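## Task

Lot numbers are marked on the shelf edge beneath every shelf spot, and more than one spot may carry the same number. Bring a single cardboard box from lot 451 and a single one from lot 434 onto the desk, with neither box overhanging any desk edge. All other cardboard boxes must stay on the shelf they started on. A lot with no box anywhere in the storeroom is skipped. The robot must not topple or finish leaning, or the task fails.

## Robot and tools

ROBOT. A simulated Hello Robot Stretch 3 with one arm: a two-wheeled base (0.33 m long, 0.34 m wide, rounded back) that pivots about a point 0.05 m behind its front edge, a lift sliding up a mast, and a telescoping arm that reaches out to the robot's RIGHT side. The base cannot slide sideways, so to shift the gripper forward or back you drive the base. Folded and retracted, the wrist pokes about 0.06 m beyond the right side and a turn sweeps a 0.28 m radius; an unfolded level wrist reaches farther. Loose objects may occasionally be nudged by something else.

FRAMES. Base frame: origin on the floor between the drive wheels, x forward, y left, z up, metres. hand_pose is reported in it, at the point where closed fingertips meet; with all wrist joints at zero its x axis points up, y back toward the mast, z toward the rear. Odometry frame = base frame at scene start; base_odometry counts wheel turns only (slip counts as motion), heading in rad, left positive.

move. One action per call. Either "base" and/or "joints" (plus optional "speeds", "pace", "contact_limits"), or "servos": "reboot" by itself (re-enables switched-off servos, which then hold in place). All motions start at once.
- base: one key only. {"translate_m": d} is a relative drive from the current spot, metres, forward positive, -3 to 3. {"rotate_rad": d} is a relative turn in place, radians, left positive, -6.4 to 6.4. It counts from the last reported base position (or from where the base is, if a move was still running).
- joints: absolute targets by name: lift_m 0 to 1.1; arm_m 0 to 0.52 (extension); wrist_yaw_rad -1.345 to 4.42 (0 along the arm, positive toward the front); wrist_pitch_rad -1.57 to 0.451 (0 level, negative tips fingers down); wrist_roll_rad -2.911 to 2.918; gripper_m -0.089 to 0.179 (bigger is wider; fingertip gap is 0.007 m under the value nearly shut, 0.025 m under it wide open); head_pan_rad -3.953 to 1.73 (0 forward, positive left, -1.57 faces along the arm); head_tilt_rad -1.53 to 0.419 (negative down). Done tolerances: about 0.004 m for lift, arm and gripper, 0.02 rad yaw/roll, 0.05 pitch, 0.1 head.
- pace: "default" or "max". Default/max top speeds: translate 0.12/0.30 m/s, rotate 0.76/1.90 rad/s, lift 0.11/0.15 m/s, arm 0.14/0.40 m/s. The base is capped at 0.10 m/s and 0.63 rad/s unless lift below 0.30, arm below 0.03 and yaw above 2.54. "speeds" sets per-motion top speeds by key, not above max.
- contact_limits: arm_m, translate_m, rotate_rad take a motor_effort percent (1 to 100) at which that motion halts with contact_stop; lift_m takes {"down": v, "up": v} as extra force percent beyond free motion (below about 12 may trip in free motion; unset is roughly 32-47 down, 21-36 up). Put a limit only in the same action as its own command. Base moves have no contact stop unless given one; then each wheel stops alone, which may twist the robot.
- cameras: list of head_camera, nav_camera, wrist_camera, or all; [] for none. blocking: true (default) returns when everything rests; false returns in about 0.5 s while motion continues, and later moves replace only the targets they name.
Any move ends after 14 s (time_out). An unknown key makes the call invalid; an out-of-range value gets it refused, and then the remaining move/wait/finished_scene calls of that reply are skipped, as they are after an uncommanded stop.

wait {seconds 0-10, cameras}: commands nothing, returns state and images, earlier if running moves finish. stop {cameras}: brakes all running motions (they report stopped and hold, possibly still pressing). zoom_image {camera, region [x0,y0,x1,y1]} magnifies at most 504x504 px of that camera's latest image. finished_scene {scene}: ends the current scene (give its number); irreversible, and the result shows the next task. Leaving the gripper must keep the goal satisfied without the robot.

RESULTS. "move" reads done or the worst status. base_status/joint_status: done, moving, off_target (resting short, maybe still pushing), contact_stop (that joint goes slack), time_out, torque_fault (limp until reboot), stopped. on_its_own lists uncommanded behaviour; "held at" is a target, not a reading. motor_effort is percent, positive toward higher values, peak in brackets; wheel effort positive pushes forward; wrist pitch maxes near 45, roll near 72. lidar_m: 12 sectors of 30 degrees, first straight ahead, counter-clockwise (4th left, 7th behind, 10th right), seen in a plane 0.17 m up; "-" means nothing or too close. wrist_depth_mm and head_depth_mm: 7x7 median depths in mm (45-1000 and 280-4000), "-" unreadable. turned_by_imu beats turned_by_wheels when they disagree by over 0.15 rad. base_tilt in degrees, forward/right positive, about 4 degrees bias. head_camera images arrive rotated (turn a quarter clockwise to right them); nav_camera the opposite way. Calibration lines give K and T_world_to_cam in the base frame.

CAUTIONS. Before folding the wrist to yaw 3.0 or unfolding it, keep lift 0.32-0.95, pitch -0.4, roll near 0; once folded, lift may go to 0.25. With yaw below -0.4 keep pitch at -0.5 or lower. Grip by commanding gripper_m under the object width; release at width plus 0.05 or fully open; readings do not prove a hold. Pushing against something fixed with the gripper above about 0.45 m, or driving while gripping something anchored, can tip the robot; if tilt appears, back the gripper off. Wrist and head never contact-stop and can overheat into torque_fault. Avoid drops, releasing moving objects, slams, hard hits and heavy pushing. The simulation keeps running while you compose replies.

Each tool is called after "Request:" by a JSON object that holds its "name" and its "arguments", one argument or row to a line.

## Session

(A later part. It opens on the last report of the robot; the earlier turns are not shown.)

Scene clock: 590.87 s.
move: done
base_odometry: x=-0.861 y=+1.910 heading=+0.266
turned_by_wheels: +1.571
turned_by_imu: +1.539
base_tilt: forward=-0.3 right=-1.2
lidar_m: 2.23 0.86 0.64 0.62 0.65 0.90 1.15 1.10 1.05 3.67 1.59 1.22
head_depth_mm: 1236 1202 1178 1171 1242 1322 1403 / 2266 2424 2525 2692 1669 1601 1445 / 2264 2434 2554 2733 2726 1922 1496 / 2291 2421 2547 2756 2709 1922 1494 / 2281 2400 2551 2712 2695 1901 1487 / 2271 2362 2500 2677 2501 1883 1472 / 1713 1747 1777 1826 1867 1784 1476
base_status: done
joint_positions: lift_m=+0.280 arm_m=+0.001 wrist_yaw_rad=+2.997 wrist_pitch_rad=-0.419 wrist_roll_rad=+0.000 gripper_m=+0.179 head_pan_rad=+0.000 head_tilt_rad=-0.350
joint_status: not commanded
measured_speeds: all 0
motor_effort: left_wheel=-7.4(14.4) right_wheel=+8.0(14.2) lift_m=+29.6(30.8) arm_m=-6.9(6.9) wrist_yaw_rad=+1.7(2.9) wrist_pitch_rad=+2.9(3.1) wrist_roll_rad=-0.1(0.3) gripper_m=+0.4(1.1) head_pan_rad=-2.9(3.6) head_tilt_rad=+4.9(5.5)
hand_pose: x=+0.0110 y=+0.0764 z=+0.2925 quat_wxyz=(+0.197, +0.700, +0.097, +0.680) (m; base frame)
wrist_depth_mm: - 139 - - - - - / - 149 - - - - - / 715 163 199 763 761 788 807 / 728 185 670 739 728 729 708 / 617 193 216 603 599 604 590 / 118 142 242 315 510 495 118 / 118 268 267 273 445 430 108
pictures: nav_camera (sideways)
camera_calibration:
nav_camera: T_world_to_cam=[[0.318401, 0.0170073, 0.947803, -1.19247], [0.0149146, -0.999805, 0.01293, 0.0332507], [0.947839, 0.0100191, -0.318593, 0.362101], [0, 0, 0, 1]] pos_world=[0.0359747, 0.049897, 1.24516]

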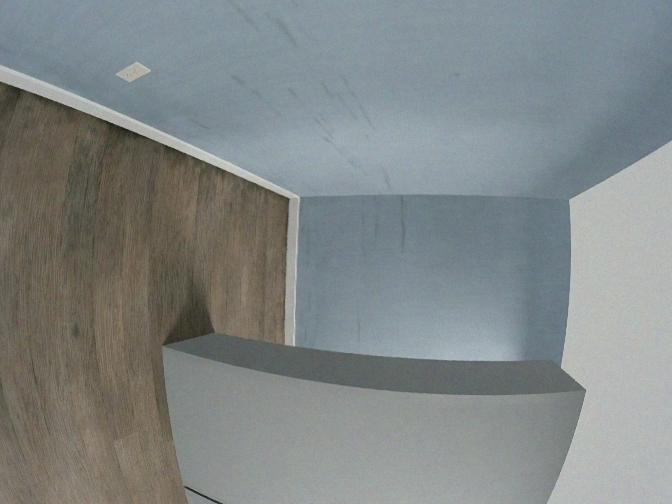

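Request:
{"name": "move", "arguments": {
  "base": {"translate_m": 2.045},
  "pace": "max",
  "cameras": []
}}

Request:
{"name": "move", "arguments": {
  "base": {"rotate_rad": -1.571},
  "joints": {"head_pan_rad": -0.85, "head_tilt_rad": -0.45},
  "pace": "max",
  "cameras": ["nav_camera", "head_camera"]
}}

Scene clock: 633.70 s.
move: done
base_odometry: x=+1.112 y=+2.447 heading=+0.265
turned_by_wheels: +0.000
turned_by_imu: +0.002
base_tilt: forward=-0.4 right=-1.2
lidar_m: 0.58 0.60 0.59 0.57 0.60 0.84 2.50 0.62 0.63 2.06 0.80 0.59
head_depth_mm: 461 488 517 549 585 630 677 / 462 488 517 550 588 628 676 / 462 491 518 551 588 632 679 / 464 490 519 550 589 630 679 / 464 489 519 551 589 633 679 / 464 492 520 553 591 632 682 / 465 492 520 553 593 634 682
base_status: done
joint_positions: lift_m=+0.280 arm_m=+0.001 wrist_yaw_rad=+2.997 wrist_pitch_rad=-0.419 wrist_roll_rad=+0.000 gripper_m=+0.179 head_pan_rad=+0.000 head_tilt_rad=-0.349
joint_status: not commanded
measured_speeds: all 0
motor_effort: left_wheel=-1.3(11.1) right_wheel=+9.5(17.3) lift_m=+26.6(29.6) arm_m=-7.8(13.2) wrist_yaw_rad=+1.4(3.1) wrist_pitch_rad=+3.0(3.1) wrist_roll_rad=-0.1(0.4) gripper_m=+0.5(1.4) head_pan_rad=-2.2(3.5) head_tilt_rad=+1.5(5.5)
hand_pose: x=+0.0110 y=+0.0765 z=+0.2925 quat_wxyz=(+0.197, +0.700, +0.097, +0.680) (m; base frame)
wrist_depth_mm: - 139 - - - - 606 / - 150 - - - - 655 / - 163 195 704 715 727 691 / 699 185 681 722 731 725 674 / 621 193 216 605 598 594 595 / 119 141 242 314 508 497 118 / 118 269 264 273 446 430 108
pictures: none
No camera images: "cameras" was empty.

Scene clock: 635.80 s.
move: done
base_odometry: x=+1.112 y=+2.447 heading=-1.305
turned_by_wheels: -1.571
turned_by_imu: -1.541
base_tilt: forward=-0.3 right=-1.1
lidar_m: 1.93 0.79 0.59 0.58 0.61 0.59 0.57 0.60 0.86 2.67 0.63 0.64
head_depth_mm: 761 3041 3152 3317 2360 1745 1395 / 661 729 815 930 1095 1622 1388 / 583 634 699 778 881 1005 1172 / 518 560 611 672 743 832 947 / 529 1192 1224 708 1208 937 1180 / 664 1348 1386 915 1317 1067 1279 / 818 1310 1334 1445 1312 1533 1320
base_status: done
joint_positions: lift_m=+0.280 arm_m=+0.001 wrist_yaw_rad=+2.997 wrist_pitch_rad=-0.419 wrist_roll_rad=+0.000 gripper_m=+0.179 head_pan_rad=-0.855 head_tilt_rad=-0.450
joint_status: all done
measured_speeds: all 0
motor_effort: left_wheel=+6.5(14.8) right_wheel=-8.6(15.3) lift_m=+26.0(26.9) arm_m=-12.5(13.2) wrist_yaw_rad=+1.1(2.8) wrist_pitch_rad=+3.0(3.2) wrist_roll_rad=+0.1(0.3) gripper_m=+0.3(1.2) head_pan_rad=+2.9(5.5) head_tilt_rad=-3.5(6.8)
hand_pose: x=+0.0110 y=+0.0765 z=+0.2925 quat_wxyz=(+0.197, +0.700, +0.097, +0.680) (m; base frame)
wrist_depth_mm: 562 139 573 595 599 602 617 / 611 150 625 645 657 657 677 / 682 164 670 685 701 719 722 / 700 185 674 729 730 715 713 / 610 194 216 597 593 600 587 / 119 141 243 313 511 491 118 / 119 269 268 273 445 436 108
pictures: head_camera (sideways), nav_camera (sideways)
camera_calibration:
head_camera: T_world_to_cam=[[-0.288787, 0.26135, -0.921031, 1.21579], [0.773263, 0.630905, -0.0634303, 0.0774813], [0.564506, -0.730517, -0.384289, 0.45228], [0, 0, 0, 1]] pos_world=[0.0358775, -0.0362328, 1.2985]
nav_camera: T_world_to_cam=[[0.282631, -0.29882, 0.911497, -1.14486], [-0.743555, -0.668578, 0.0113744, 0.0399042], [0.606008, -0.680963, -0.41115, 0.484638], [0, 0, 0, 1]] pos_world=[0.0595511, 0.0145916, 1.24234]

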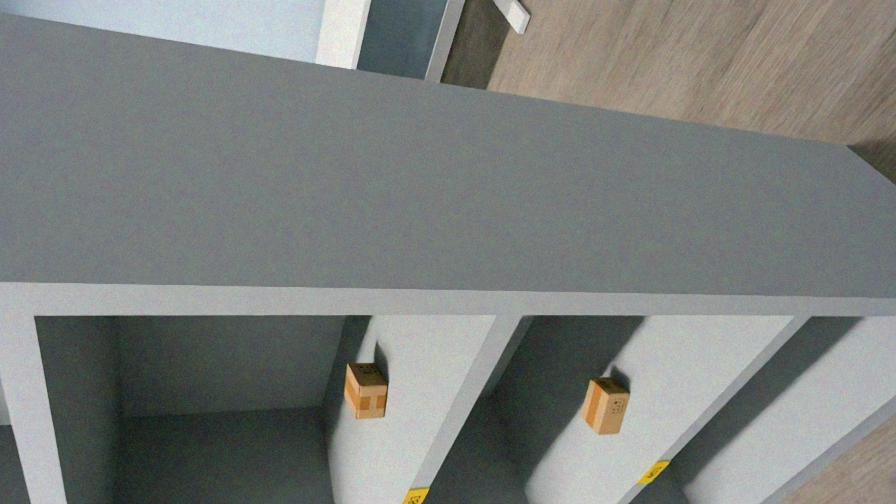

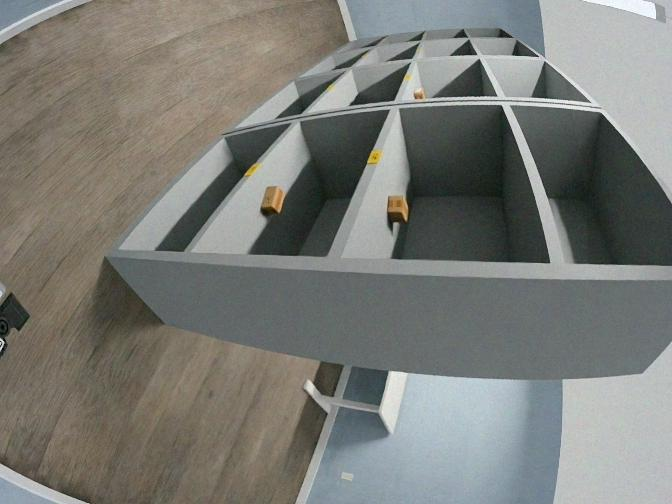

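Request:
{"name": "zoom_image", "arguments": {
  "camera": "head_camera",
  "region": [560, 400, 740, 504]
}}

Request:
{"name": "zoom_image", "arguments": {
  "camera": "nav_camera",
  "region": [300, 20, 500, 200]
}}

Scaled by 2.800 from the camera's 896x504 image, which has a finer 1280x720 frame.

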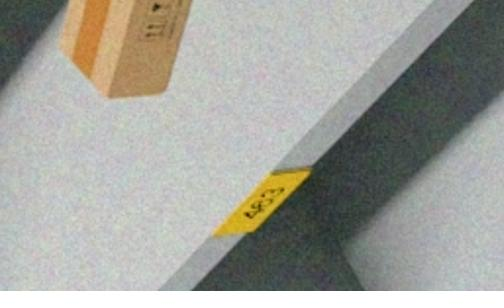

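Scaled by 2.520 from the camera's 672x504 image, which has a finer 792x594 frame.

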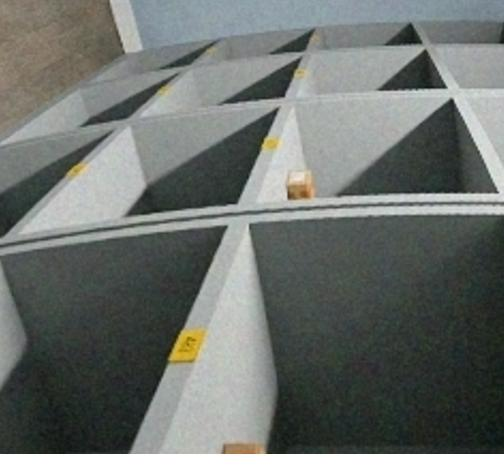

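Request:
{"name": "move", "arguments": {
  "base": {"translate_m": 0.45},
  "joints": {"head_pan_rad": -0.82, "head_tilt_rad": -0.4},
  "pace": "max",
  "cameras": ["head_camera", "nav_camera"]
}}

Scene clock: 655.10 s.
move: done
base_odometry: x=+1.230 y=+2.013 heading=-1.305
turned_by_wheels: +0.000
turned_by_imu: +0.000
base_tilt: forward=-0.1 right=-1.2
lidar_m: 1.86 0.76 0.57 0.56 0.59 0.83 1.02 1.07 1.52 0.45 0.95 0.99
head_depth_mm: 438 869 913 917 606 979 857 / 451 945 995 955 603 1084 852 / 510 1037 1099 936 665 1072 845 / 598 1093 1173 932 1261 1069 867 / 720 993 1070 920 1226 1056 1257 / 822 901 967 982 1100 1113 1263 / 792 855 924 998 1120 1504 1358
base_status: done
joint_positions: lift_m=+0.280 arm_m=+0.001 wrist_yaw_rad=+2.997 wrist_pitch_rad=-0.419 wrist_roll_rad=+0.000 gripper_m=+0.179 head_pan_rad=-0.819 head_tilt_rad=-0.400
joint_status: all done
measured_speeds: all 0
motor_effort: left_wheel=+3.1(16.0) right_wheel=+5.1(11.5) lift_m=+24.1(25.8) arm_m=-9.6(11.9) wrist_yaw_rad=+1.7(3.1) wrist_pitch_rad=+2.9(3.1) wrist_roll_rad=+0.1(0.3) gripper_m=+0.7(1.0) head_pan_rad=+1.6(4.5) head_tilt_rad=+3.8(5.4)
hand_pose: x=+0.0110 y=+0.0765 z=+0.2925 quat_wxyz=(+0.197, +0.700, +0.097, +0.680) (m; base frame)
wrist_depth_mm: 546 140 556 572 575 582 592 / 590 149 603 619 632 638 649 / 647 163 652 691 686 711 706 / 688 185 677 707 721 718 707 / 622 193 216 601 598 594 596 / 119 141 242 314 514 491 118 / 118 270 266 272 444 433 108
pictures: head_camera (sideways), nav_camera (sideways)
camera_calibration:
head_camera: T_world_to_cam=[[-0.266224, 0.216924, -0.939185, 1.23935], [0.752333, 0.65588, -0.0617696, 0.0754509], [0.602594, -0.723025, -0.33781, 0.39156], [0, 0, 0, 1]] pos_world=[0.037229, -0.0352239, 1.30091]
nav_camera: T_world_to_cam=[[0.261717, -0.254915, 0.930872, -1.17002], [-0.719563, -0.69432, 0.0121703, 0.0387209], [0.643221, -0.673006, -0.365143, 0.42454], [0, 0, 0, 1]] pos_world=[0.0610032, 0.0143468, 1.24369]

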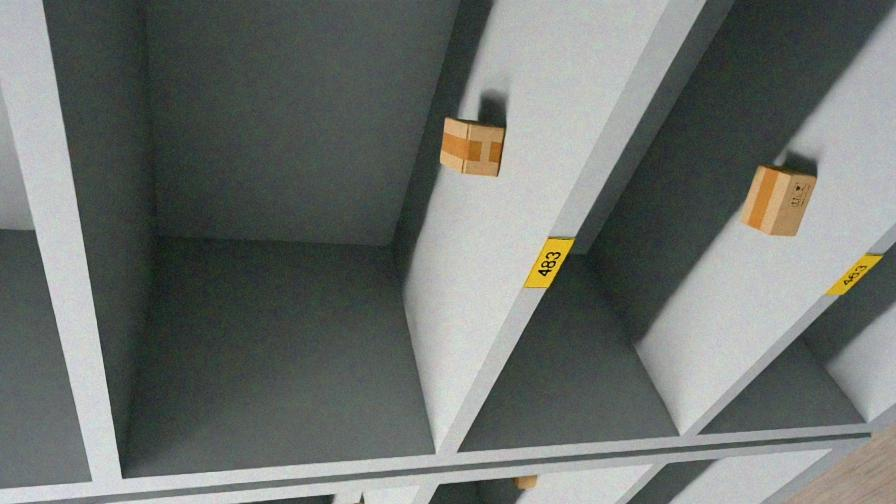

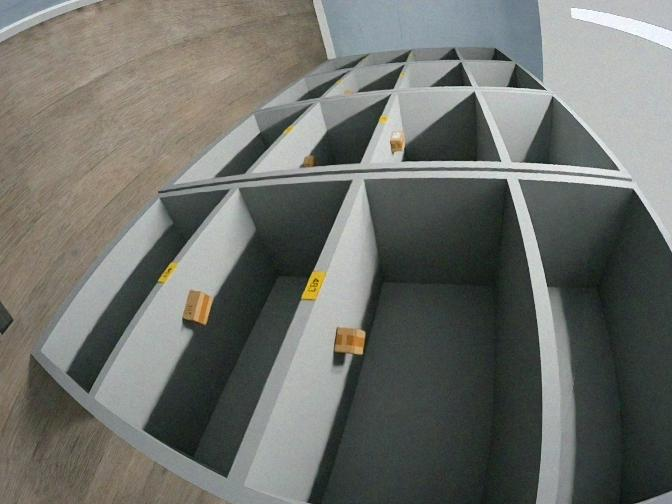

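Request:
{"name": "move", "arguments": {
  "base": {"translate_m": 0.8},
  "joints": {"head_pan_rad": -0.82, "head_tilt_rad": -0.4},
  "pace": "max",
  "cameras": ["head_camera", "nav_camera"]
}}

Scene clock: 665.90 s.
move: done
base_odometry: x=+1.440 y=+1.241 heading=-1.305
turned_by_wheels: +0.000
turned_by_imu: +0.001
base_tilt: forward=-0.3 right=-1.2
lidar_m: 1.74 0.71 0.54 0.52 0.55 0.78 1.82 0.90 0.97 0.50 0.51 1.13
head_depth_mm: 450 902 949 952 607 1046 785 / 506 981 1035 949 637 1077 848 / 589 1071 1146 941 708 1065 847 / 703 1180 1269 851 1314 1065 922 / 1046 1151 1248 916 1372 1060 1299 / 974 1061 1134 1086 1287 1186 1335 / 911 975 1043 1111 1219 1361 1370
base_status: done
joint_positions: lift_m=+0.280 arm_m=+0.001 wrist_yaw_rad=+2.998 wrist_pitch_rad=-0.419 wrist_roll_rad=+0.000 gripper_m=+0.179 head_pan_rad=-0.819 head_tilt_rad=-0.400
joint_status: all done
measured_speeds: all 0
motor_effort: left_wheel=+3.8(11.6) right_wheel=+2.6(14.5) lift_m=+30.0(30.1) arm_m=-6.2(8.9) wrist_yaw_rad=+1.7(3.2) wrist_pitch_rad=+3.0(3.1) wrist_roll_rad=-0.1(0.4) gripper_m=+0.6(1.1) head_pan_rad=-3.1(3.8) head_tilt_rad=+4.3(5.3)
hand_pose: x=+0.0110 y=+0.0765 z=+0.2925 quat_wxyz=(+0.197, +0.700, +0.097, +0.680) (m; base frame)
wrist_depth_mm: 508 139 528 532 542 549 553 / 560 149 564 581 595 595 607 / 613 164 599 628 649 654 669 / 654 185 663 674 682 698 702 / 625 194 217 607 601 595 592 / 119 141 243 314 504 491 118 / 118 268 265 273 446 433 108
pictures: head_camera (sideways), nav_camera (sideways)
camera_calibration:
head_camera: T_world_to_cam=[[-0.266024, 0.216991, -0.939226, 1.2394], [0.752708, 0.655451, -0.0617654, 0.0754432], [0.602214, -0.723394, -0.337697, 0.391415], [0, 0, 0, 1]] pos_world=[0.0372092, -0.0352416, 1.30092]
nav_camera: T_world_to_cam=[[0.261497, -0.254981, 0.930916, -1.17008], [-0.719956, -0.693913, 0.0121722, 0.0387209], [0.642871, -0.673401, -0.365031, 0.424397], [0, 0, 0, 1]] pos_world=[0.0610161, 0.0143108, 1.24369]

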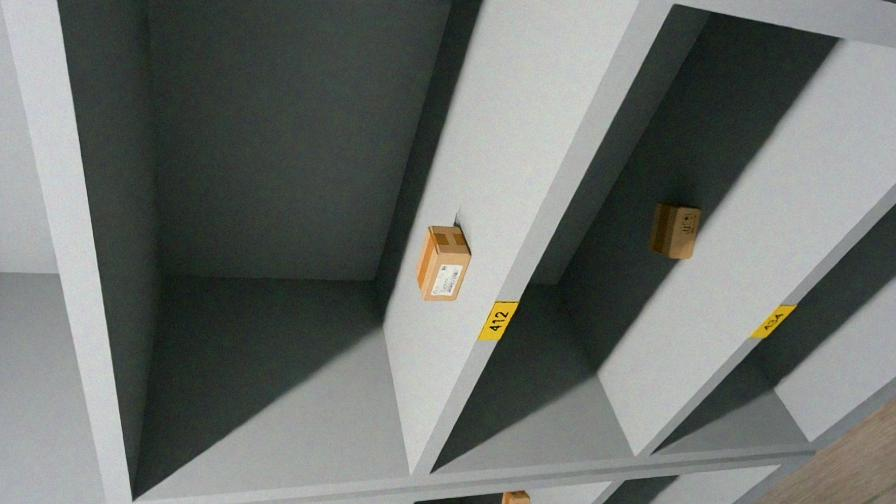

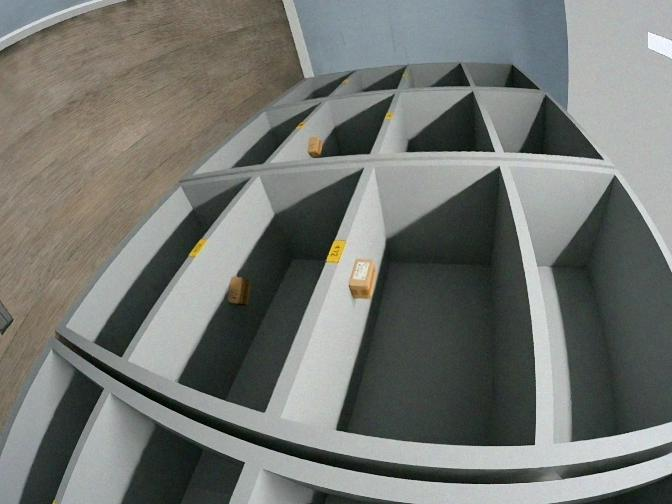

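Request:
{"name": "zoom_image", "arguments": {
  "camera": "head_camera",
  "region": [700, 270, 840, 370]
}}

Request:
{"name": "zoom_image", "arguments": {
  "camera": "head_camera",
  "region": [620, 170, 740, 290]
}}

Scaled by 3.600 from the camera's 896x504 image, which has a finer 1280x720 frame.

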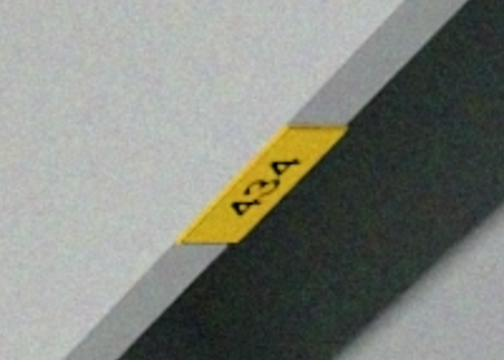

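Scaled by 4.200 from the camera's 896x504 image, which has a finer 1280x720 frame.

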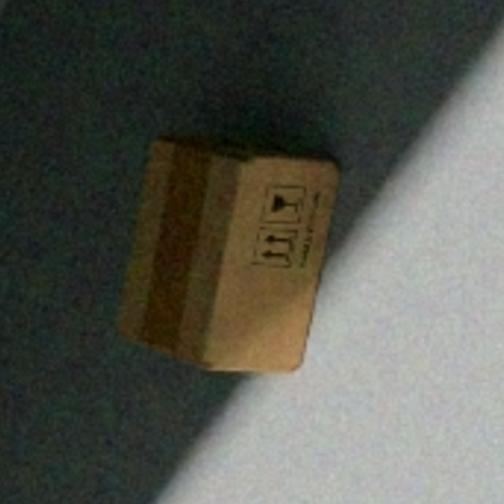

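Request:
{"name": "move", "arguments": {
  "base": {"translate_m": 0.412},
  "joints": {"head_pan_rad": -1.57, "head_tilt_rad": -0.7},
  "pace": "max",
  "cameras": []
}}

Request:
{"name": "move", "arguments": {
  "joints": {"lift_m": 0.58},
  "pace": "max",
  "cameras": []
}}

Request:
{"name": "move", "arguments": {
  "joints": {"wrist_yaw_rad": 0.541, "wrist_pitch_rad": -0.3, "gripper_m": 0.179},
  "speeds": {"wrist_yaw_rad": 2.0},
  "cameras": []
}}

Request:
{"name": "move", "arguments": {
  "joints": {"arm_m": 0.2, "lift_m": 0.55},
  "cameras": ["wrist_camera", "head_camera"]
}}

Scene clock: 734.63 s.
move: done
base_odometry: x=+1.548 y=+0.843 heading=-1.305
turned_by_wheels: +0.000
turned_by_imu: +0.000
base_tilt: forward=-0.4 right=-1.3
lidar_m: 1.67 0.68 0.52 0.50 0.53 0.75 2.23 1.28 0.56 0.96 0.83 0.79
head_depth_mm: 758 759 677 612 713 823 1134 / 786 875 710 866 942 877 1105 / 787 882 700 1137 997 896 1139 / 791 881 693 1134 997 887 1138 / 793 872 683 1135 988 1215 1133 / 799 873 629 1149 970 1214 1128 / 799 882 615 1150 974 1209 1134
base_status: done
joint_positions: lift_m=+0.280 arm_m=+0.001 wrist_yaw_rad=+2.998 wrist_pitch_rad=-0.419 wrist_roll_rad=+0.000 gripper_m=+0.179 head_pan_rad=-1.572 head_tilt_rad=-0.700
joint_status: all done
measured_speeds: all 0
motor_effort: left_wheel=+6.0(15.8) right_wheel=+1.7(10.7) lift_m=+24.6(31.2) arm_m=-4.1(6.2) wrist_yaw_rad=+1.9(3.1) wrist_pitch_rad=+2.9(3.1) wrist_roll_rad=-0.2(0.3) gripper_m=+0.2(1.0) head_pan_rad=+4.0(6.2) head_tilt_rad=-5.7(7.7)
hand_pose: x=+0.0110 y=+0.0765 z=+0.2925 quat_wxyz=(+0.197, +0.700, +0.097, +0.680) (m; base frame)
wrist_depth_mm: 495 139 510 516 521 523 534 / 536 150 548 558 574 582 580 / 588 163 579 621 623 640 650 / 639 186 631 670 673 675 690 / 613 194 217 602 598 597 587 / 119 141 242 316 512 495 118 / 118 268 268 271 444 431 108
pictures: none
No camera images: "cameras" was empty.

Scene clock: 737.43 s.
move: done
base_odometry: x=+1.548 y=+0.843 heading=-1.305
turned_by_wheels: +0.000
turned_by_imu: +0.000
base_tilt: forward=-0.4 right=-1.3
lidar_m: 1.67 0.69 0.52 0.50 0.53 0.75 2.23 1.27 0.56 0.96 0.82 0.79
head_depth_mm: 757 761 678 613 717 830 1141 / 785 872 710 872 946 875 1108 / 786 880 698 1143 1001 888 1145 / 790 876 692 1133 992 887 1140 / 791 873 682 1138 984 1211 1138 / 795 879 629 1152 972 1199 1129 / 800 881 614 1150 976 1202 1135
base_status: not commanded
joint_positions: lift_m=+0.580 arm_m=+0.001 wrist_yaw_rad=+2.998 wrist_pitch_rad=-0.418 wrist_roll_rad=+0.000 gripper_m=+0.179 head_pan_rad=-1.570 head_tilt_rad=-0.700
joint_status: all done
measured_speeds: all 0
motor_effort: left_wheel=+6.5(6.8) right_wheel=+0.6(1.7) lift_m=+28.0(34.1) arm_m=-3.2(4.9) wrist_yaw_rad=+1.5(2.9) wrist_pitch_rad=+2.9(3.1) wrist_roll_rad=+0.1(0.3) gripper_m=+0.8(1.5) head_pan_rad=+3.5(4.0) head_tilt_rad=-5.9(6.2)
hand_pose: x=+0.0110 y=+0.0765 z=+0.5926 quat_wxyz=(+0.197, +0.700, +0.097, +0.680) (m; base frame)
wrist_depth_mm: 501 139 511 514 522 522 537 / 533 149 549 558 575 578 590 / 585 163 590 616 634 645 638 / 650 185 642 683 690 704 719 / 693 193 217 758 773 772 796 / 119 141 244 843 854 848 121 / 119 775 276 784 781 755 108
pictures: none
No camera images: "cameras" was empty.

Scene clock: 739.63 s.
move: done
base_odometry: x=+1.548 y=+0.843 heading=-1.305
turned_by_wheels: +0.000
turned_by_imu: +0.000
base_tilt: forward=-0.3 right=-1.2
lidar_m: 1.67 0.69 0.52 0.50 0.53 0.75 2.23 1.27 0.56 0.96 0.82 0.79
head_depth_mm: 756 764 677 612 718 830 1136 / 787 874 707 877 944 870 1104 / 789 877 699 1144 1003 889 1143 / 790 882 689 1130 997 886 1139 / 793 870 682 1143 981 1212 1114 / 799 879 629 1148 978 1206 1127 / 803 880 616 1144 967 1194 1131
base_status: not commanded
joint_positions: lift_m=+0.580 arm_m=+0.001 wrist_yaw_rad=+0.544 wrist_pitch_rad=-0.321 wrist_roll_rad=+0.000 gripper_m=+0.179 head_pan_rad=-1.570 head_tilt_rad=-0.700
joint_status: all done
measured_speeds: all 0
motor_effort: left_wheel=+6.2(6.8) right_wheel=+0.6(1.6) lift_m=+23.5(28.6) arm_m=-1.9(3.4) wrist_yaw_rad=-2.6(6.8) wrist_pitch_rad=+3.5(5.9) wrist_roll_rad=+0.1(0.3) gripper_m=+0.7(1.1) head_pan_rad=+3.3(4.1) head_tilt_rad=-4.6(5.9)
hand_pose: x=+0.1005 y=-0.3471 z=+0.6149 quat_wxyz=(+0.703, +0.297, -0.641, +0.078) (m; base frame)
wrist_depth_mm: - 556 664 818 727 616 551 / - 588 684 808 729 655 579 / - 641 530 526 495 517 513 / - - 723 424 385 381 381 / - 721 775 - 343 319 302 / 119 141 829 - 818 829 121 / 118 819 810 761 750 727 108
pictures: none
No camera images: "cameras" was empty.

Scene clock: 742.33 s.
move: done
base_odometry: x=+1.548 y=+0.843 heading=-1.305
turned_by_wheels: +0.000
turned_by_imu: +0.000
base_tilt: forward=-0.3 right=-1.1
lidar_m: 1.67 0.69 0.52 0.50 0.53 0.75 2.23 1.28 0.56 0.96 0.83 0.80
head_depth_mm: 756 764 679 610 720 827 1138 / 782 875 707 878 949 871 1002 / 785 880 699 1141 998 571 580 / 792 880 690 1128 992 637 1129 / 795 875 681 1140 985 835 1138 / 794 878 629 1149 976 1207 1127 / 806 881 616 1142 975 1201 1131
base_status: not commanded
joint_positions: lift_m=+0.550 arm_m=+0.200 wrist_yaw_rad=+0.544 wrist_pitch_rad=-0.320 wrist_roll_rad=+0.000 gripper_m=+0.179 head_pan_rad=-1.570 head_tilt_rad=-0.700
joint_status: all done
measured_speeds: all 0
motor_effort: left_wheel=+6.4(6.7) right_wheel=+1.1(1.8) lift_m=+26.7(27.7) arm_m=+13.1(15.5) wrist_yaw_rad=-2.9(5.0) wrist_pitch_rad=+3.3(3.5) wrist_roll_rad=-0.1(0.4) gripper_m=+0.6(1.4) head_pan_rad=+3.4(3.9) head_tilt_rad=-4.0(5.3)
hand_pose: x=+0.1005 y=-0.5466 z=+0.5851 quat_wxyz=(+0.703, +0.296, -0.642, +0.079) (m; base frame)
wrist_depth_mm: 443 523 657 621 521 452 399 / 460 549 628 621 552 476 415 / 451 451 448 388 351 434 416 / 355 331 327 329 324 321 321 / 508 250 259 258 259 255 254 / 119 142 215 214 213 213 121 / 118 683 196 182 182 176 108
pictures: head_camera (sideways), wrist_camera
camera_calibration:
head_camera: T_world_to_cam=[[-0.0468106, 0.602742, -0.796562, 1.05199], [0.997496, -0.0141197, -0.0693027, 0.083737], [-0.0530188, -0.797811, -0.600571, 0.737461], [0, 0, 0, 1]] pos_world=[0.00481641, -0.0445422, 1.28668]
wrist_camera: T_world_to_cam=[[-0.834524, -0.550542, -0.0217442, -0.197732], [-0.258793, 0.426514, -0.866667, 0.798812], [0.486411, -0.717628, -0.498413, 0.0166698], [0, 0, 0, 1]] pos_world=[0.0336061, -0.437601, 0.696313]

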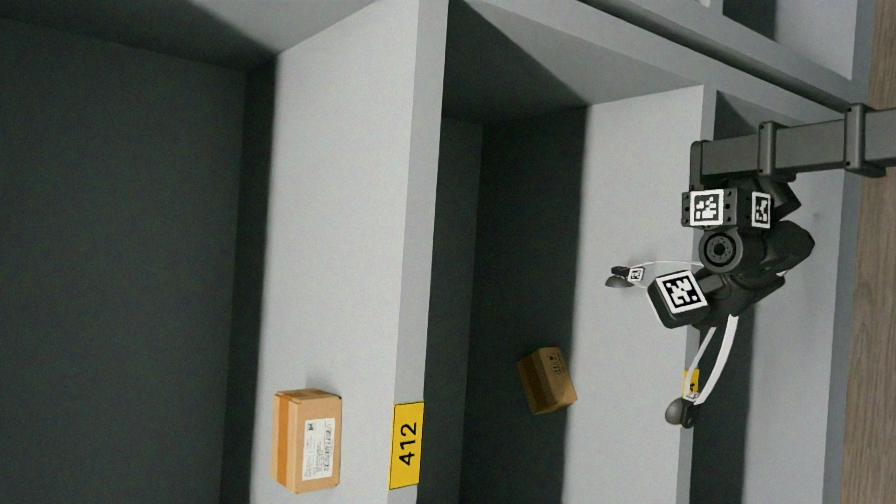

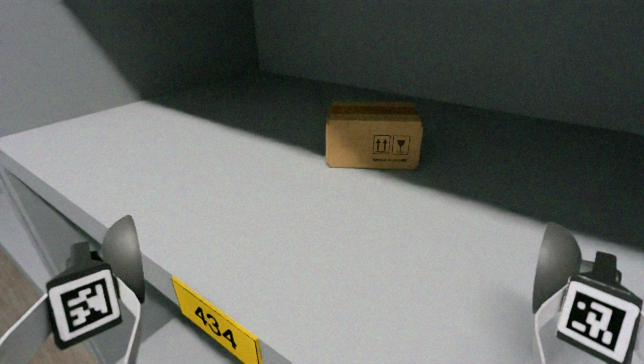

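Request:
{"name": "move", "arguments": {
  "base": {"translate_m": 0.034},
  "joints": {"arm_m": 0.32, "lift_m": 0.53},
  "contact_limits": {"arm_m": 40},
  "cameras": ["wrist_camera"]
}}

Scene clock: 765.67 s.
move: done
base_odometry: x=+1.557 y=+0.810 heading=-1.305
turned_by_wheels: +0.000
turned_by_imu: +0.000
base_tilt: forward=-0.3 right=-1.3
lidar_m: 1.67 0.69 0.51 0.50 0.53 0.75 2.25 1.31 0.57 0.96 0.78 0.77
head_depth_mm: 780 839 715 701 771 851 1128 / 787 878 708 1002 984 896 1055 / 790 883 700 1149 1002 641 1116 / 790 881 693 1136 968 849 1142 / 794 876 682 1143 980 1212 1139 / 799 877 616 1154 972 1207 1129 / 802 883 630 1148 972 1210 1135
base_status: done
joint_positions: lift_m=+0.530 arm_m=+0.320 wrist_yaw_rad=+0.544 wrist_pitch_rad=-0.320 wrist_roll_rad=+0.000 gripper_m=+0.179 head_pan_rad=-1.570 head_tilt_rad=-0.700
joint_status: all done
measured_speeds: all 0
motor_effort: left_wheel=+5.8(10.7) right_wheel=+4.7(8.4) lift_m=+30.6(32.3) arm_m=+13.5(15.4) wrist_yaw_rad=-4.1(4.5) wrist_pitch_rad=+3.3(3.4) wrist_roll_rad=-0.1(0.3) gripper_m=+0.9(1.1) head_pan_rad=+2.7(3.5) head_tilt_rad=-3.2(4.3)
contact_limits: arm_m 40 (drawing in: default 31, maximum 55; extending or still: default 40, maximum 69)
hand_pose: x=+0.1005 y=-0.6666 z=+0.5652 quat_wxyz=(+0.703, +0.296, -0.642, +0.079) (m; base frame)
wrist_depth_mm: 411 491 565 480 401 349 307 / 432 501 572 495 427 367 321 / 395 394 393 249 381 371 332 / 290 291 287 217 257 281 278 / 231 228 228 226 225 224 222 / 119 146 188 187 187 180 121 / 116 157 160 160 159 158 108
pictures: wrist_camera
camera_calibration:
wrist_camera: T_world_to_cam=[[-0.834568, -0.550475, -0.0217431, -0.264202], [-0.258748, 0.426517, -0.866679, 0.832671], [0.486359, -0.717677, -0.498392, -0.0794491], [0, 0, 0, 1]] pos_world=[0.0335985, -0.557604, 0.676317]

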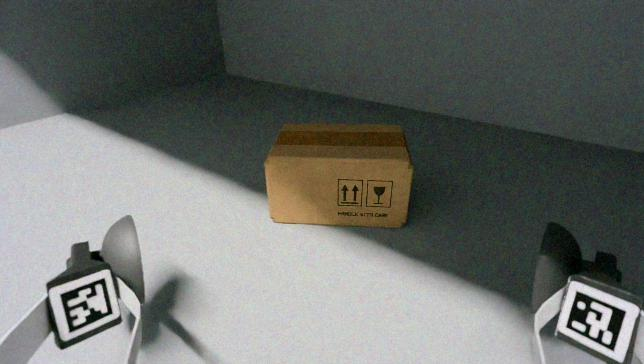

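Request:
{"name": "move", "arguments": {
  "base": {"translate_m": 0.041},
  "joints": {"arm_m": 0.389},
  "speeds": {"arm_m": 0.12, "translate_m": 0.08},
  "contact_limits": {"arm_m": 40},
  "cameras": ["wrist_camera"]
}}

Request:
{"name": "move", "arguments": {
  "joints": {"gripper_m": 0.09},
  "cameras": []
}}

Request:
{"name": "move", "arguments": {
  "joints": {"gripper_m": 0.055},
  "cameras": ["wrist_camera"]
}}

Scene clock: 776.47 s.
move: done
base_odometry: x=+1.568 y=+0.771 heading=-1.305
turned_by_wheels: +0.000
turned_by_imu: +0.000
base_tilt: forward=-0.4 right=-1.2
lidar_m: 1.66 0.68 0.51 0.50 0.53 0.74 2.30 1.31 0.60 0.96 0.74 0.76
head_depth_mm: 784 870 716 808 887 865 1110 / 787 879 708 1143 1011 894 1113 / 792 880 699 1141 772 623 1122 / 791 879 690 1137 801 1216 1144 / 796 876 627 1136 930 1211 1141 / 801 881 616 1147 952 1211 1131 / 808 887 665 1141 974 1196 1140
base_status: done
joint_positions: lift_m=+0.530 arm_m=+0.389 wrist_yaw_rad=+0.544 wrist_pitch_rad=-0.320 wrist_roll_rad=+0.000 gripper_m=+0.179 head_pan_rad=-1.570 head_tilt_rad=-0.700
joint_status: all done
measured_speeds: all 0
motor_effort: left_wheel=+3.6(9.4) right_wheel=+7.6(9.9) lift_m=+28.8(30.3) arm_m=+13.1(15.1) wrist_yaw_rad=-3.1(4.1) wrist_pitch_rad=+3.3(3.4) wrist_roll_rad=+0.3(0.3) gripper_m=+0.3(1.1) head_pan_rad=+2.8(3.5) head_tilt_rad=-2.8(3.4)
contact_limits: arm_m 40 (drawing in: default 31, maximum 55; extending or still: default 40, maximum 69)
hand_pose: x=+0.1004 y=-0.7356 z=+0.5652 quat_wxyz=(+0.703, +0.296, -0.642, +0.079) (m; base frame)
wrist_depth_mm: 376 448 490 395 335 292 257 / 392 471 509 425 359 307 271 / 383 393 390 387 357 324 283 / 292 289 285 184 282 279 277 / 230 228 218 145 150 225 222 / 119 145 157 147 145 180 121 / 116 157 161 157 155 154 108
pictures: wrist_camera
camera_calibration:
wrist_camera: T_world_to_cam=[[-0.834577, -0.550463, -0.0217432, -0.302178], [-0.258742, 0.426521, -0.866679, 0.862103], [0.486348, -0.717684, -0.498392, -0.128972], [0, 0, 0, 1]] pos_world=[0.0335971, -0.626604, 0.676317]

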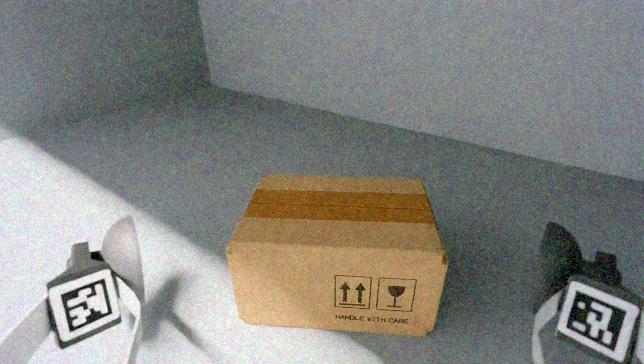

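Scene clock: 777.90 s.
move: done
base_odometry: x=+1.568 y=+0.771 heading=-1.305
turned_by_wheels: +0.000
turned_by_imu: +0.000
base_tilt: forward=-0.3 right=-1.2
lidar_m: 1.66 0.68 0.51 0.50 0.53 0.74 2.30 1.31 0.60 0.96 0.74 0.76
head_depth_mm: 782 868 715 804 885 868 1112 / 786 876 705 1141 1007 894 1110 / 789 885 698 1143 770 623 1117 / 794 880 693 1137 801 1218 1144 / 799 877 628 1147 931 1216 1142 / 801 881 616 1151 979 1212 1133 / 806 885 664 1142 972 1208 1137
base_status: not commanded
joint_positions: lift_m=+0.530 arm_m=+0.389 wrist_yaw_rad=+0.544 wrist_pitch_rad=-0.320 wrist_roll_rad=+0.000 gripper_m=+0.090 head_pan_rad=-1.570 head_tilt_rad=-0.700
joint_status: all done
measured_speeds: all 0
motor_effort: left_wheel=+3.4(4.0) right_wheel=+7.7(8.4) lift_m=+28.9(29.5) arm_m=+12.5(14.2) wrist_yaw_rad=-2.6(4.1) wrist_pitch_rad=+3.3(3.4) wrist_roll_rad=+0.0(0.3) gripper_m=-2.7(83.3) head_pan_rad=+2.4(3.3) head_tilt_rad=-2.4(3.4)
contact_limits: arm_m 40 (drawing in: default 31, maximum 55; extending or still: default 40, maximum 69)
hand_pose: x=+0.1004 y=-0.7357 z=+0.5652 quat_wxyz=(+0.703, +0.296, -0.642, +0.079) (m; base frame)
wrist_depth_mm: 376 447 487 395 335 290 258 / 391 464 512 427 357 306 270 / 385 399 390 385 361 325 284 / 292 290 288 183 282 280 277 / 230 229 152 145 144 233 223 / 190 125 146 147 143 127 184 / 161 152 156 157 154 120 158
pictures: none
No camera images: "cameras" was empty.

Scene clock: 778.77 s.
move: done
base_odometry: x=+1.568 y=+0.771 heading=-1.305
turned_by_wheels: +0.000
turned_by_imu: +0.000
base_tilt: forward=-0.3 right=-1.1
lidar_m: 1.66 0.68 0.51 0.50 0.52 0.74 2.30 1.31 0.60 0.96 0.74 0.76
head_depth_mm: 785 872 716 805 889 871 1106 / 786 878 709 1142 1008 892 1114 / 789 880 700 1141 773 624 1122 / 789 880 689 1139 800 1223 1145 / 798 874 628 1140 927 1208 1139 / 799 879 615 1144 976 1212 1132 / 801 883 665 1146 970 1199 1135
base_status: not commanded
joint_positions: lift_m=+0.530 arm_m=+0.389 wrist_yaw_rad=+0.543 wrist_pitch_rad=-0.320 wrist_roll_rad=+0.000 gripper_m=+0.056 head_pan_rad=-1.570 head_tilt_rad=-0.700
joint_status: all done
measured_speeds: all 0
motor_effort: left_wheel=+3.5(4.0) right_wheel=+7.7(8.3) lift_m=+28.6(28.8) arm_m=+12.6(13.6) wrist_yaw_rad=-2.6(4.3) wrist_pitch_rad=+3.4(3.4) wrist_roll_rad=-0.1(0.3) gripper_m=-12.6(85.8) head_pan_rad=+2.1(3.2) head_tilt_rad=-2.2(2.9)
contact_limits: arm_m 40 (drawing in: default 31, maximum 55; extending or still: default 40, maximum 69)
hand_pose: x=+0.1003 y=-0.7357 z=+0.5652 quat_wxyz=(+0.703, +0.296, -0.642, +0.078) (m; base frame)
wrist_depth_mm: 377 445 485 396 334 290 257 / 392 472 510 427 355 308 271 / 383 391 388 388 358 324 282 / 291 289 288 183 283 281 279 / 231 229 152 145 145 225 223 / 189 177 132 147 140 173 184 / 161 151 156 155 155 119 158
pictures: wrist_camera
camera_calibration:
wrist_camera: T_world_to_cam=[[-0.834916, -0.549947, -0.021743, -0.30191], [-0.258478, 0.426681, -0.866679, 0.862194], [0.485905, -0.717984, -0.498392, -0.129142], [0, 0, 0, 1]] pos_world=[0.0335399, -0.626638, 0.676317]

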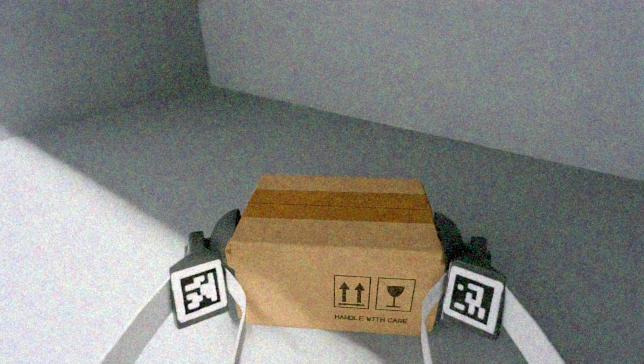

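Request:
{"name": "move", "arguments": {
  "joints": {"gripper_m": 0.05},
  "cameras": []
}}

Request:
{"name": "move", "arguments": {
  "joints": {"lift_m": 0.6},
  "speeds": {"lift_m": 0.06},
  "cameras": []
}}

Request:
{"name": "move", "arguments": {
  "joints": {"arm_m": 0.0},
  "speeds": {"arm_m": 0.2},
  "cameras": ["wrist_camera"]
}}

Request:
{"name": "move", "arguments": {
  "joints": {"wrist_yaw_rad": 2.6, "wrist_pitch_rad": -0.4, "head_pan_rad": -1.57, "head_tilt_rad": -0.6},
  "speeds": {"wrist_yaw_rad": 1.5},
  "cameras": ["wrist_camera"]
}}

Scene clock: 819.53 s.
move: done
base_odometry: x=+1.568 y=+0.771 heading=-1.305
turned_by_wheels: +0.000
turned_by_imu: +0.000
base_tilt: forward=-0.2 right=-1.2
lidar_m: 1.66 0.68 0.51 0.50 0.53 0.74 2.30 1.31 0.60 0.97 0.74 0.76
head_depth_mm: 785 868 716 808 888 872 1104 / 786 880 711 1143 1009 894 1113 / 789 881 700 1134 771 622 1124 / 794 881 691 1134 800 1222 1146 / 796 873 628 1148 925 1218 1136 / 797 880 617 1152 977 1210 1128 / 803 881 668 1146 973 1198 1138
base_status: not commanded
joint_positions: lift_m=+0.530 arm_m=+0.389 wrist_yaw_rad=+0.543 wrist_pitch_rad=-0.320 wrist_roll_rad=+0.000 gripper_m=+0.051 head_pan_rad=-1.570 head_tilt_rad=-0.700
joint_status: all done
measured_speeds: all 0
motor_effort: left_wheel=+3.6(3.7) right_wheel=+8.1(8.4) lift_m=+26.8(27.6) arm_m=+11.5(12.4) wrist_yaw_rad=-2.4(3.0) wrist_pitch_rad=+3.3(3.4) wrist_roll_rad=-0.3(0.3) gripper_m=-14.2(47.1) head_pan_rad=+2.6(3.0) head_tilt_rad=-2.0(2.3)
contact_limits: arm_m 40 (drawing in: default 31, maximum 55; extending or still: default 40, maximum 69)
hand_pose: x=+0.1003 y=-0.7357 z=+0.5652 quat_wxyz=(+0.703, +0.296, -0.642, +0.078) (m; base frame)
wrist_depth_mm: 380 450 489 395 336 291 257 / 389 466 505 426 357 307 272 / 386 391 389 387 359 323 284 / 291 289 286 184 282 281 279 / 229 229 152 145 145 224 222 / 190 183 133 147 140 174 185 / 162 152 156 156 155 119 157
pictures: none
No camera images: "cameras" was empty.

Scene clock: 821.30 s.
move: done
base_odometry: x=+1.568 y=+0.771 heading=-1.305
turned_by_wheels: +0.000
turned_by_imu: +0.000
base_tilt: forward=-0.2 right=-1.2
lidar_m: 1.66 0.68 0.51 0.50 0.53 0.74 2.30 1.31 0.60 0.96 0.74 0.76
head_depth_mm: 784 866 716 809 887 871 1106 / 784 878 708 1145 1011 853 445 / 790 883 697 1144 669 843 1130 / 795 882 689 1130 721 1220 1138 / 797 872 628 1145 930 1215 1138 / 801 882 617 1156 976 1210 1137 / 802 884 667 1144 971 1201 1142
base_status: not commanded
joint_positions: lift_m=+0.600 arm_m=+0.389 wrist_yaw_rad=+0.543 wrist_pitch_rad=-0.323 wrist_roll_rad=+0.000 gripper_m=+0.051 head_pan_rad=-1.570 head_tilt_rad=-0.700
joint_status: all done
measured_speeds: all 0
motor_effort: left_wheel=+3.1(3.9) right_wheel=+8.1(8.5) lift_m=+29.1(34.1) arm_m=+11.7(12.8) wrist_yaw_rad=-2.9(3.8) wrist_pitch_rad=+3.8(3.9) wrist_roll_rad=-0.2(0.3) gripper_m=-14.5(14.5) head_pan_rad=+2.3(2.9) head_tilt_rad=-1.3(2.3)
contact_limits: arm_m 40 (drawing in: default 31, maximum 55; extending or still: default 40, maximum 69)
hand_pose: x=+0.1002 y=-0.7355 z=+0.6346 quat_wxyz=(+0.703, +0.297, -0.641, +0.078) (m; base frame)
wrist_depth_mm: 375 445 488 396 335 289 257 / 390 466 529 425 356 307 272 / 406 492 539 461 382 325 283 / 410 436 427 185 380 347 296 / 346 340 152 146 146 334 309 / 283 273 132 147 140 257 274 / 248 227 232 226 225 119 236
pictures: none
No camera images: "cameras" was empty.

Scene clock: 824.97 s.
move: done
base_odometry: x=+1.568 y=+0.771 heading=-1.305
turned_by_wheels: +0.000
turned_by_imu: +0.000
base_tilt: forward=-0.3 right=-1.2
lidar_m: 1.66 0.68 0.51 0.50 0.52 0.74 2.30 1.31 0.60 0.97 0.74 0.76
head_depth_mm: 783 873 715 805 889 865 1104 / 787 876 708 1152 1005 897 1127 / 791 879 700 1144 1005 890 1142 / 794 881 689 1138 993 1225 1142 / 799 876 629 1148 984 877 625 / 799 879 615 1147 978 869 625 / 803 885 667 1150 973 1201 1142
base_status: not commanded
joint_positions: lift_m=+0.600 arm_m=+0.001 wrist_yaw_rad=+0.543 wrist_pitch_rad=-0.323 wrist_roll_rad=+0.000 gripper_m=+0.051 head_pan_rad=-1.570 head_tilt_rad=-0.700
joint_status: all done
measured_speeds: all 0
motor_effort: left_wheel=+3.8(3.9) right_wheel=+7.9(8.3) lift_m=+26.9(29.2) arm_m=-12.8(14.7) wrist_yaw_rad=-3.0(3.9) wrist_pitch_rad=+3.8(4.0) wrist_roll_rad=+0.0(0.3) gripper_m=-14.2(14.6) head_pan_rad=+2.2(2.8) head_tilt_rad=-1.2(2.2)
hand_pose: x=+0.1001 y=-0.3471 z=+0.6345 quat_wxyz=(+0.703, +0.297, -0.641, +0.077) (m; base frame)
wrist_depth_mm: - 507 584 765 721 622 553 / - 548 616 763 748 663 583 / - 640 583 584 576 572 566 / - - 543 185 404 424 418 / - - 152 145 145 335 335 / - 998 132 147 140 290 286 / 911 816 777 737 726 122 726
pictures: wrist_camera
camera_calibration:
wrist_camera: T_world_to_cam=[[-0.835022, -0.549783, -0.0218548, -0.0866721], [-0.2597, 0.428834, -0.86525, 0.756359], [0.485071, -0.716827, -0.500865, 0.186602], [0, 0, 0, 1]] pos_world=[0.0335385, -0.238242, 0.746008]

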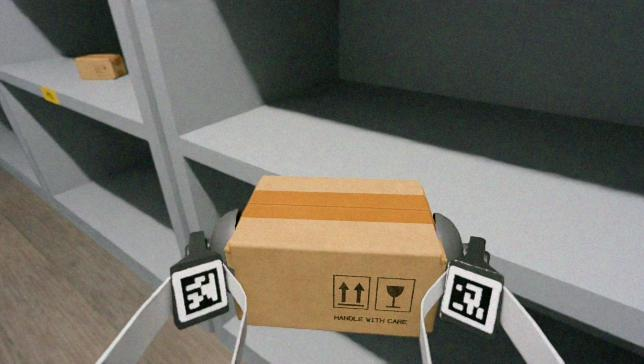

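Scene clock: 827.17 s.
move: done
base_odometry: x=+1.568 y=+0.771 heading=-1.305
turned_by_wheels: +0.000
turned_by_imu: +0.000
base_tilt: forward=-0.5 right=-1.2
lidar_m: 1.66 0.68 0.51 0.50 0.53 0.74 2.30 1.32 0.60 0.96 0.74 0.76
head_depth_mm: 784 858 868 607 900 843 897 / 784 857 913 603 1119 889 1129 / 787 862 911 626 1109 882 1148 / 790 868 897 620 1100 879 1145 / 795 870 884 615 1094 873 1138 / 794 871 869 608 1088 868 1154 / 799 881 856 629 1079 861 1153
base_status: not commanded
joint_positions: lift_m=+0.600 arm_m=+0.001 wrist_yaw_rad=+2.597 wrist_pitch_rad=-0.421 wrist_roll_rad=+0.000 gripper_m=+0.051 head_pan_rad=-1.570 head_tilt_rad=-0.600
joint_status: all done
measured_speeds: all 0
motor_effort: left_wheel=+3.6(3.8) right_wheel=+6.9(8.8) lift_m=+29.1(29.6) arm_m=-12.3(13.4) wrist_yaw_rad=+2.1(5.9) wrist_pitch_rad=+3.5(6.0) wrist_roll_rad=+0.0(0.3) gripper_m=-13.8(14.5) head_pan_rad=+1.6(2.7) head_tilt_rad=+3.6(6.3)
hand_pose: x=+0.0948 y=+0.0460 z=+0.6121 quat_wxyz=(+0.329, +0.705, -0.043, +0.627) (m; base frame)
wrist_depth_mm: 429 466 519 582 670 774 939 / 459 499 559 638 736 869 - / 490 539 612 707 814 1000 - / 533 577 639 186 856 - - / 569 628 152 145 146 - - / 608 624 132 147 140 849 885 / 198 717 767 761 746 122 784
pictures: wrist_camera
camera_calibration:
wrist_camera: T_world_to_cam=[[0.873441, -0.486259, -0.0255456, -0.0381646], [-0.301618, -0.499103, -0.812357, 0.581347], [0.382266, 0.717251, -0.582601, 0.453485], [0, 0, 0, 1]] pos_world=[0.0353274, -0.0536683, 0.735487]

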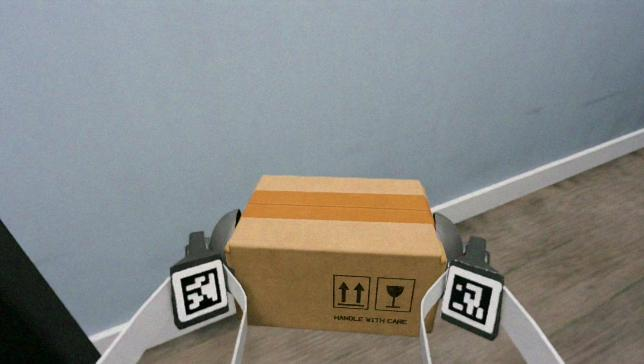

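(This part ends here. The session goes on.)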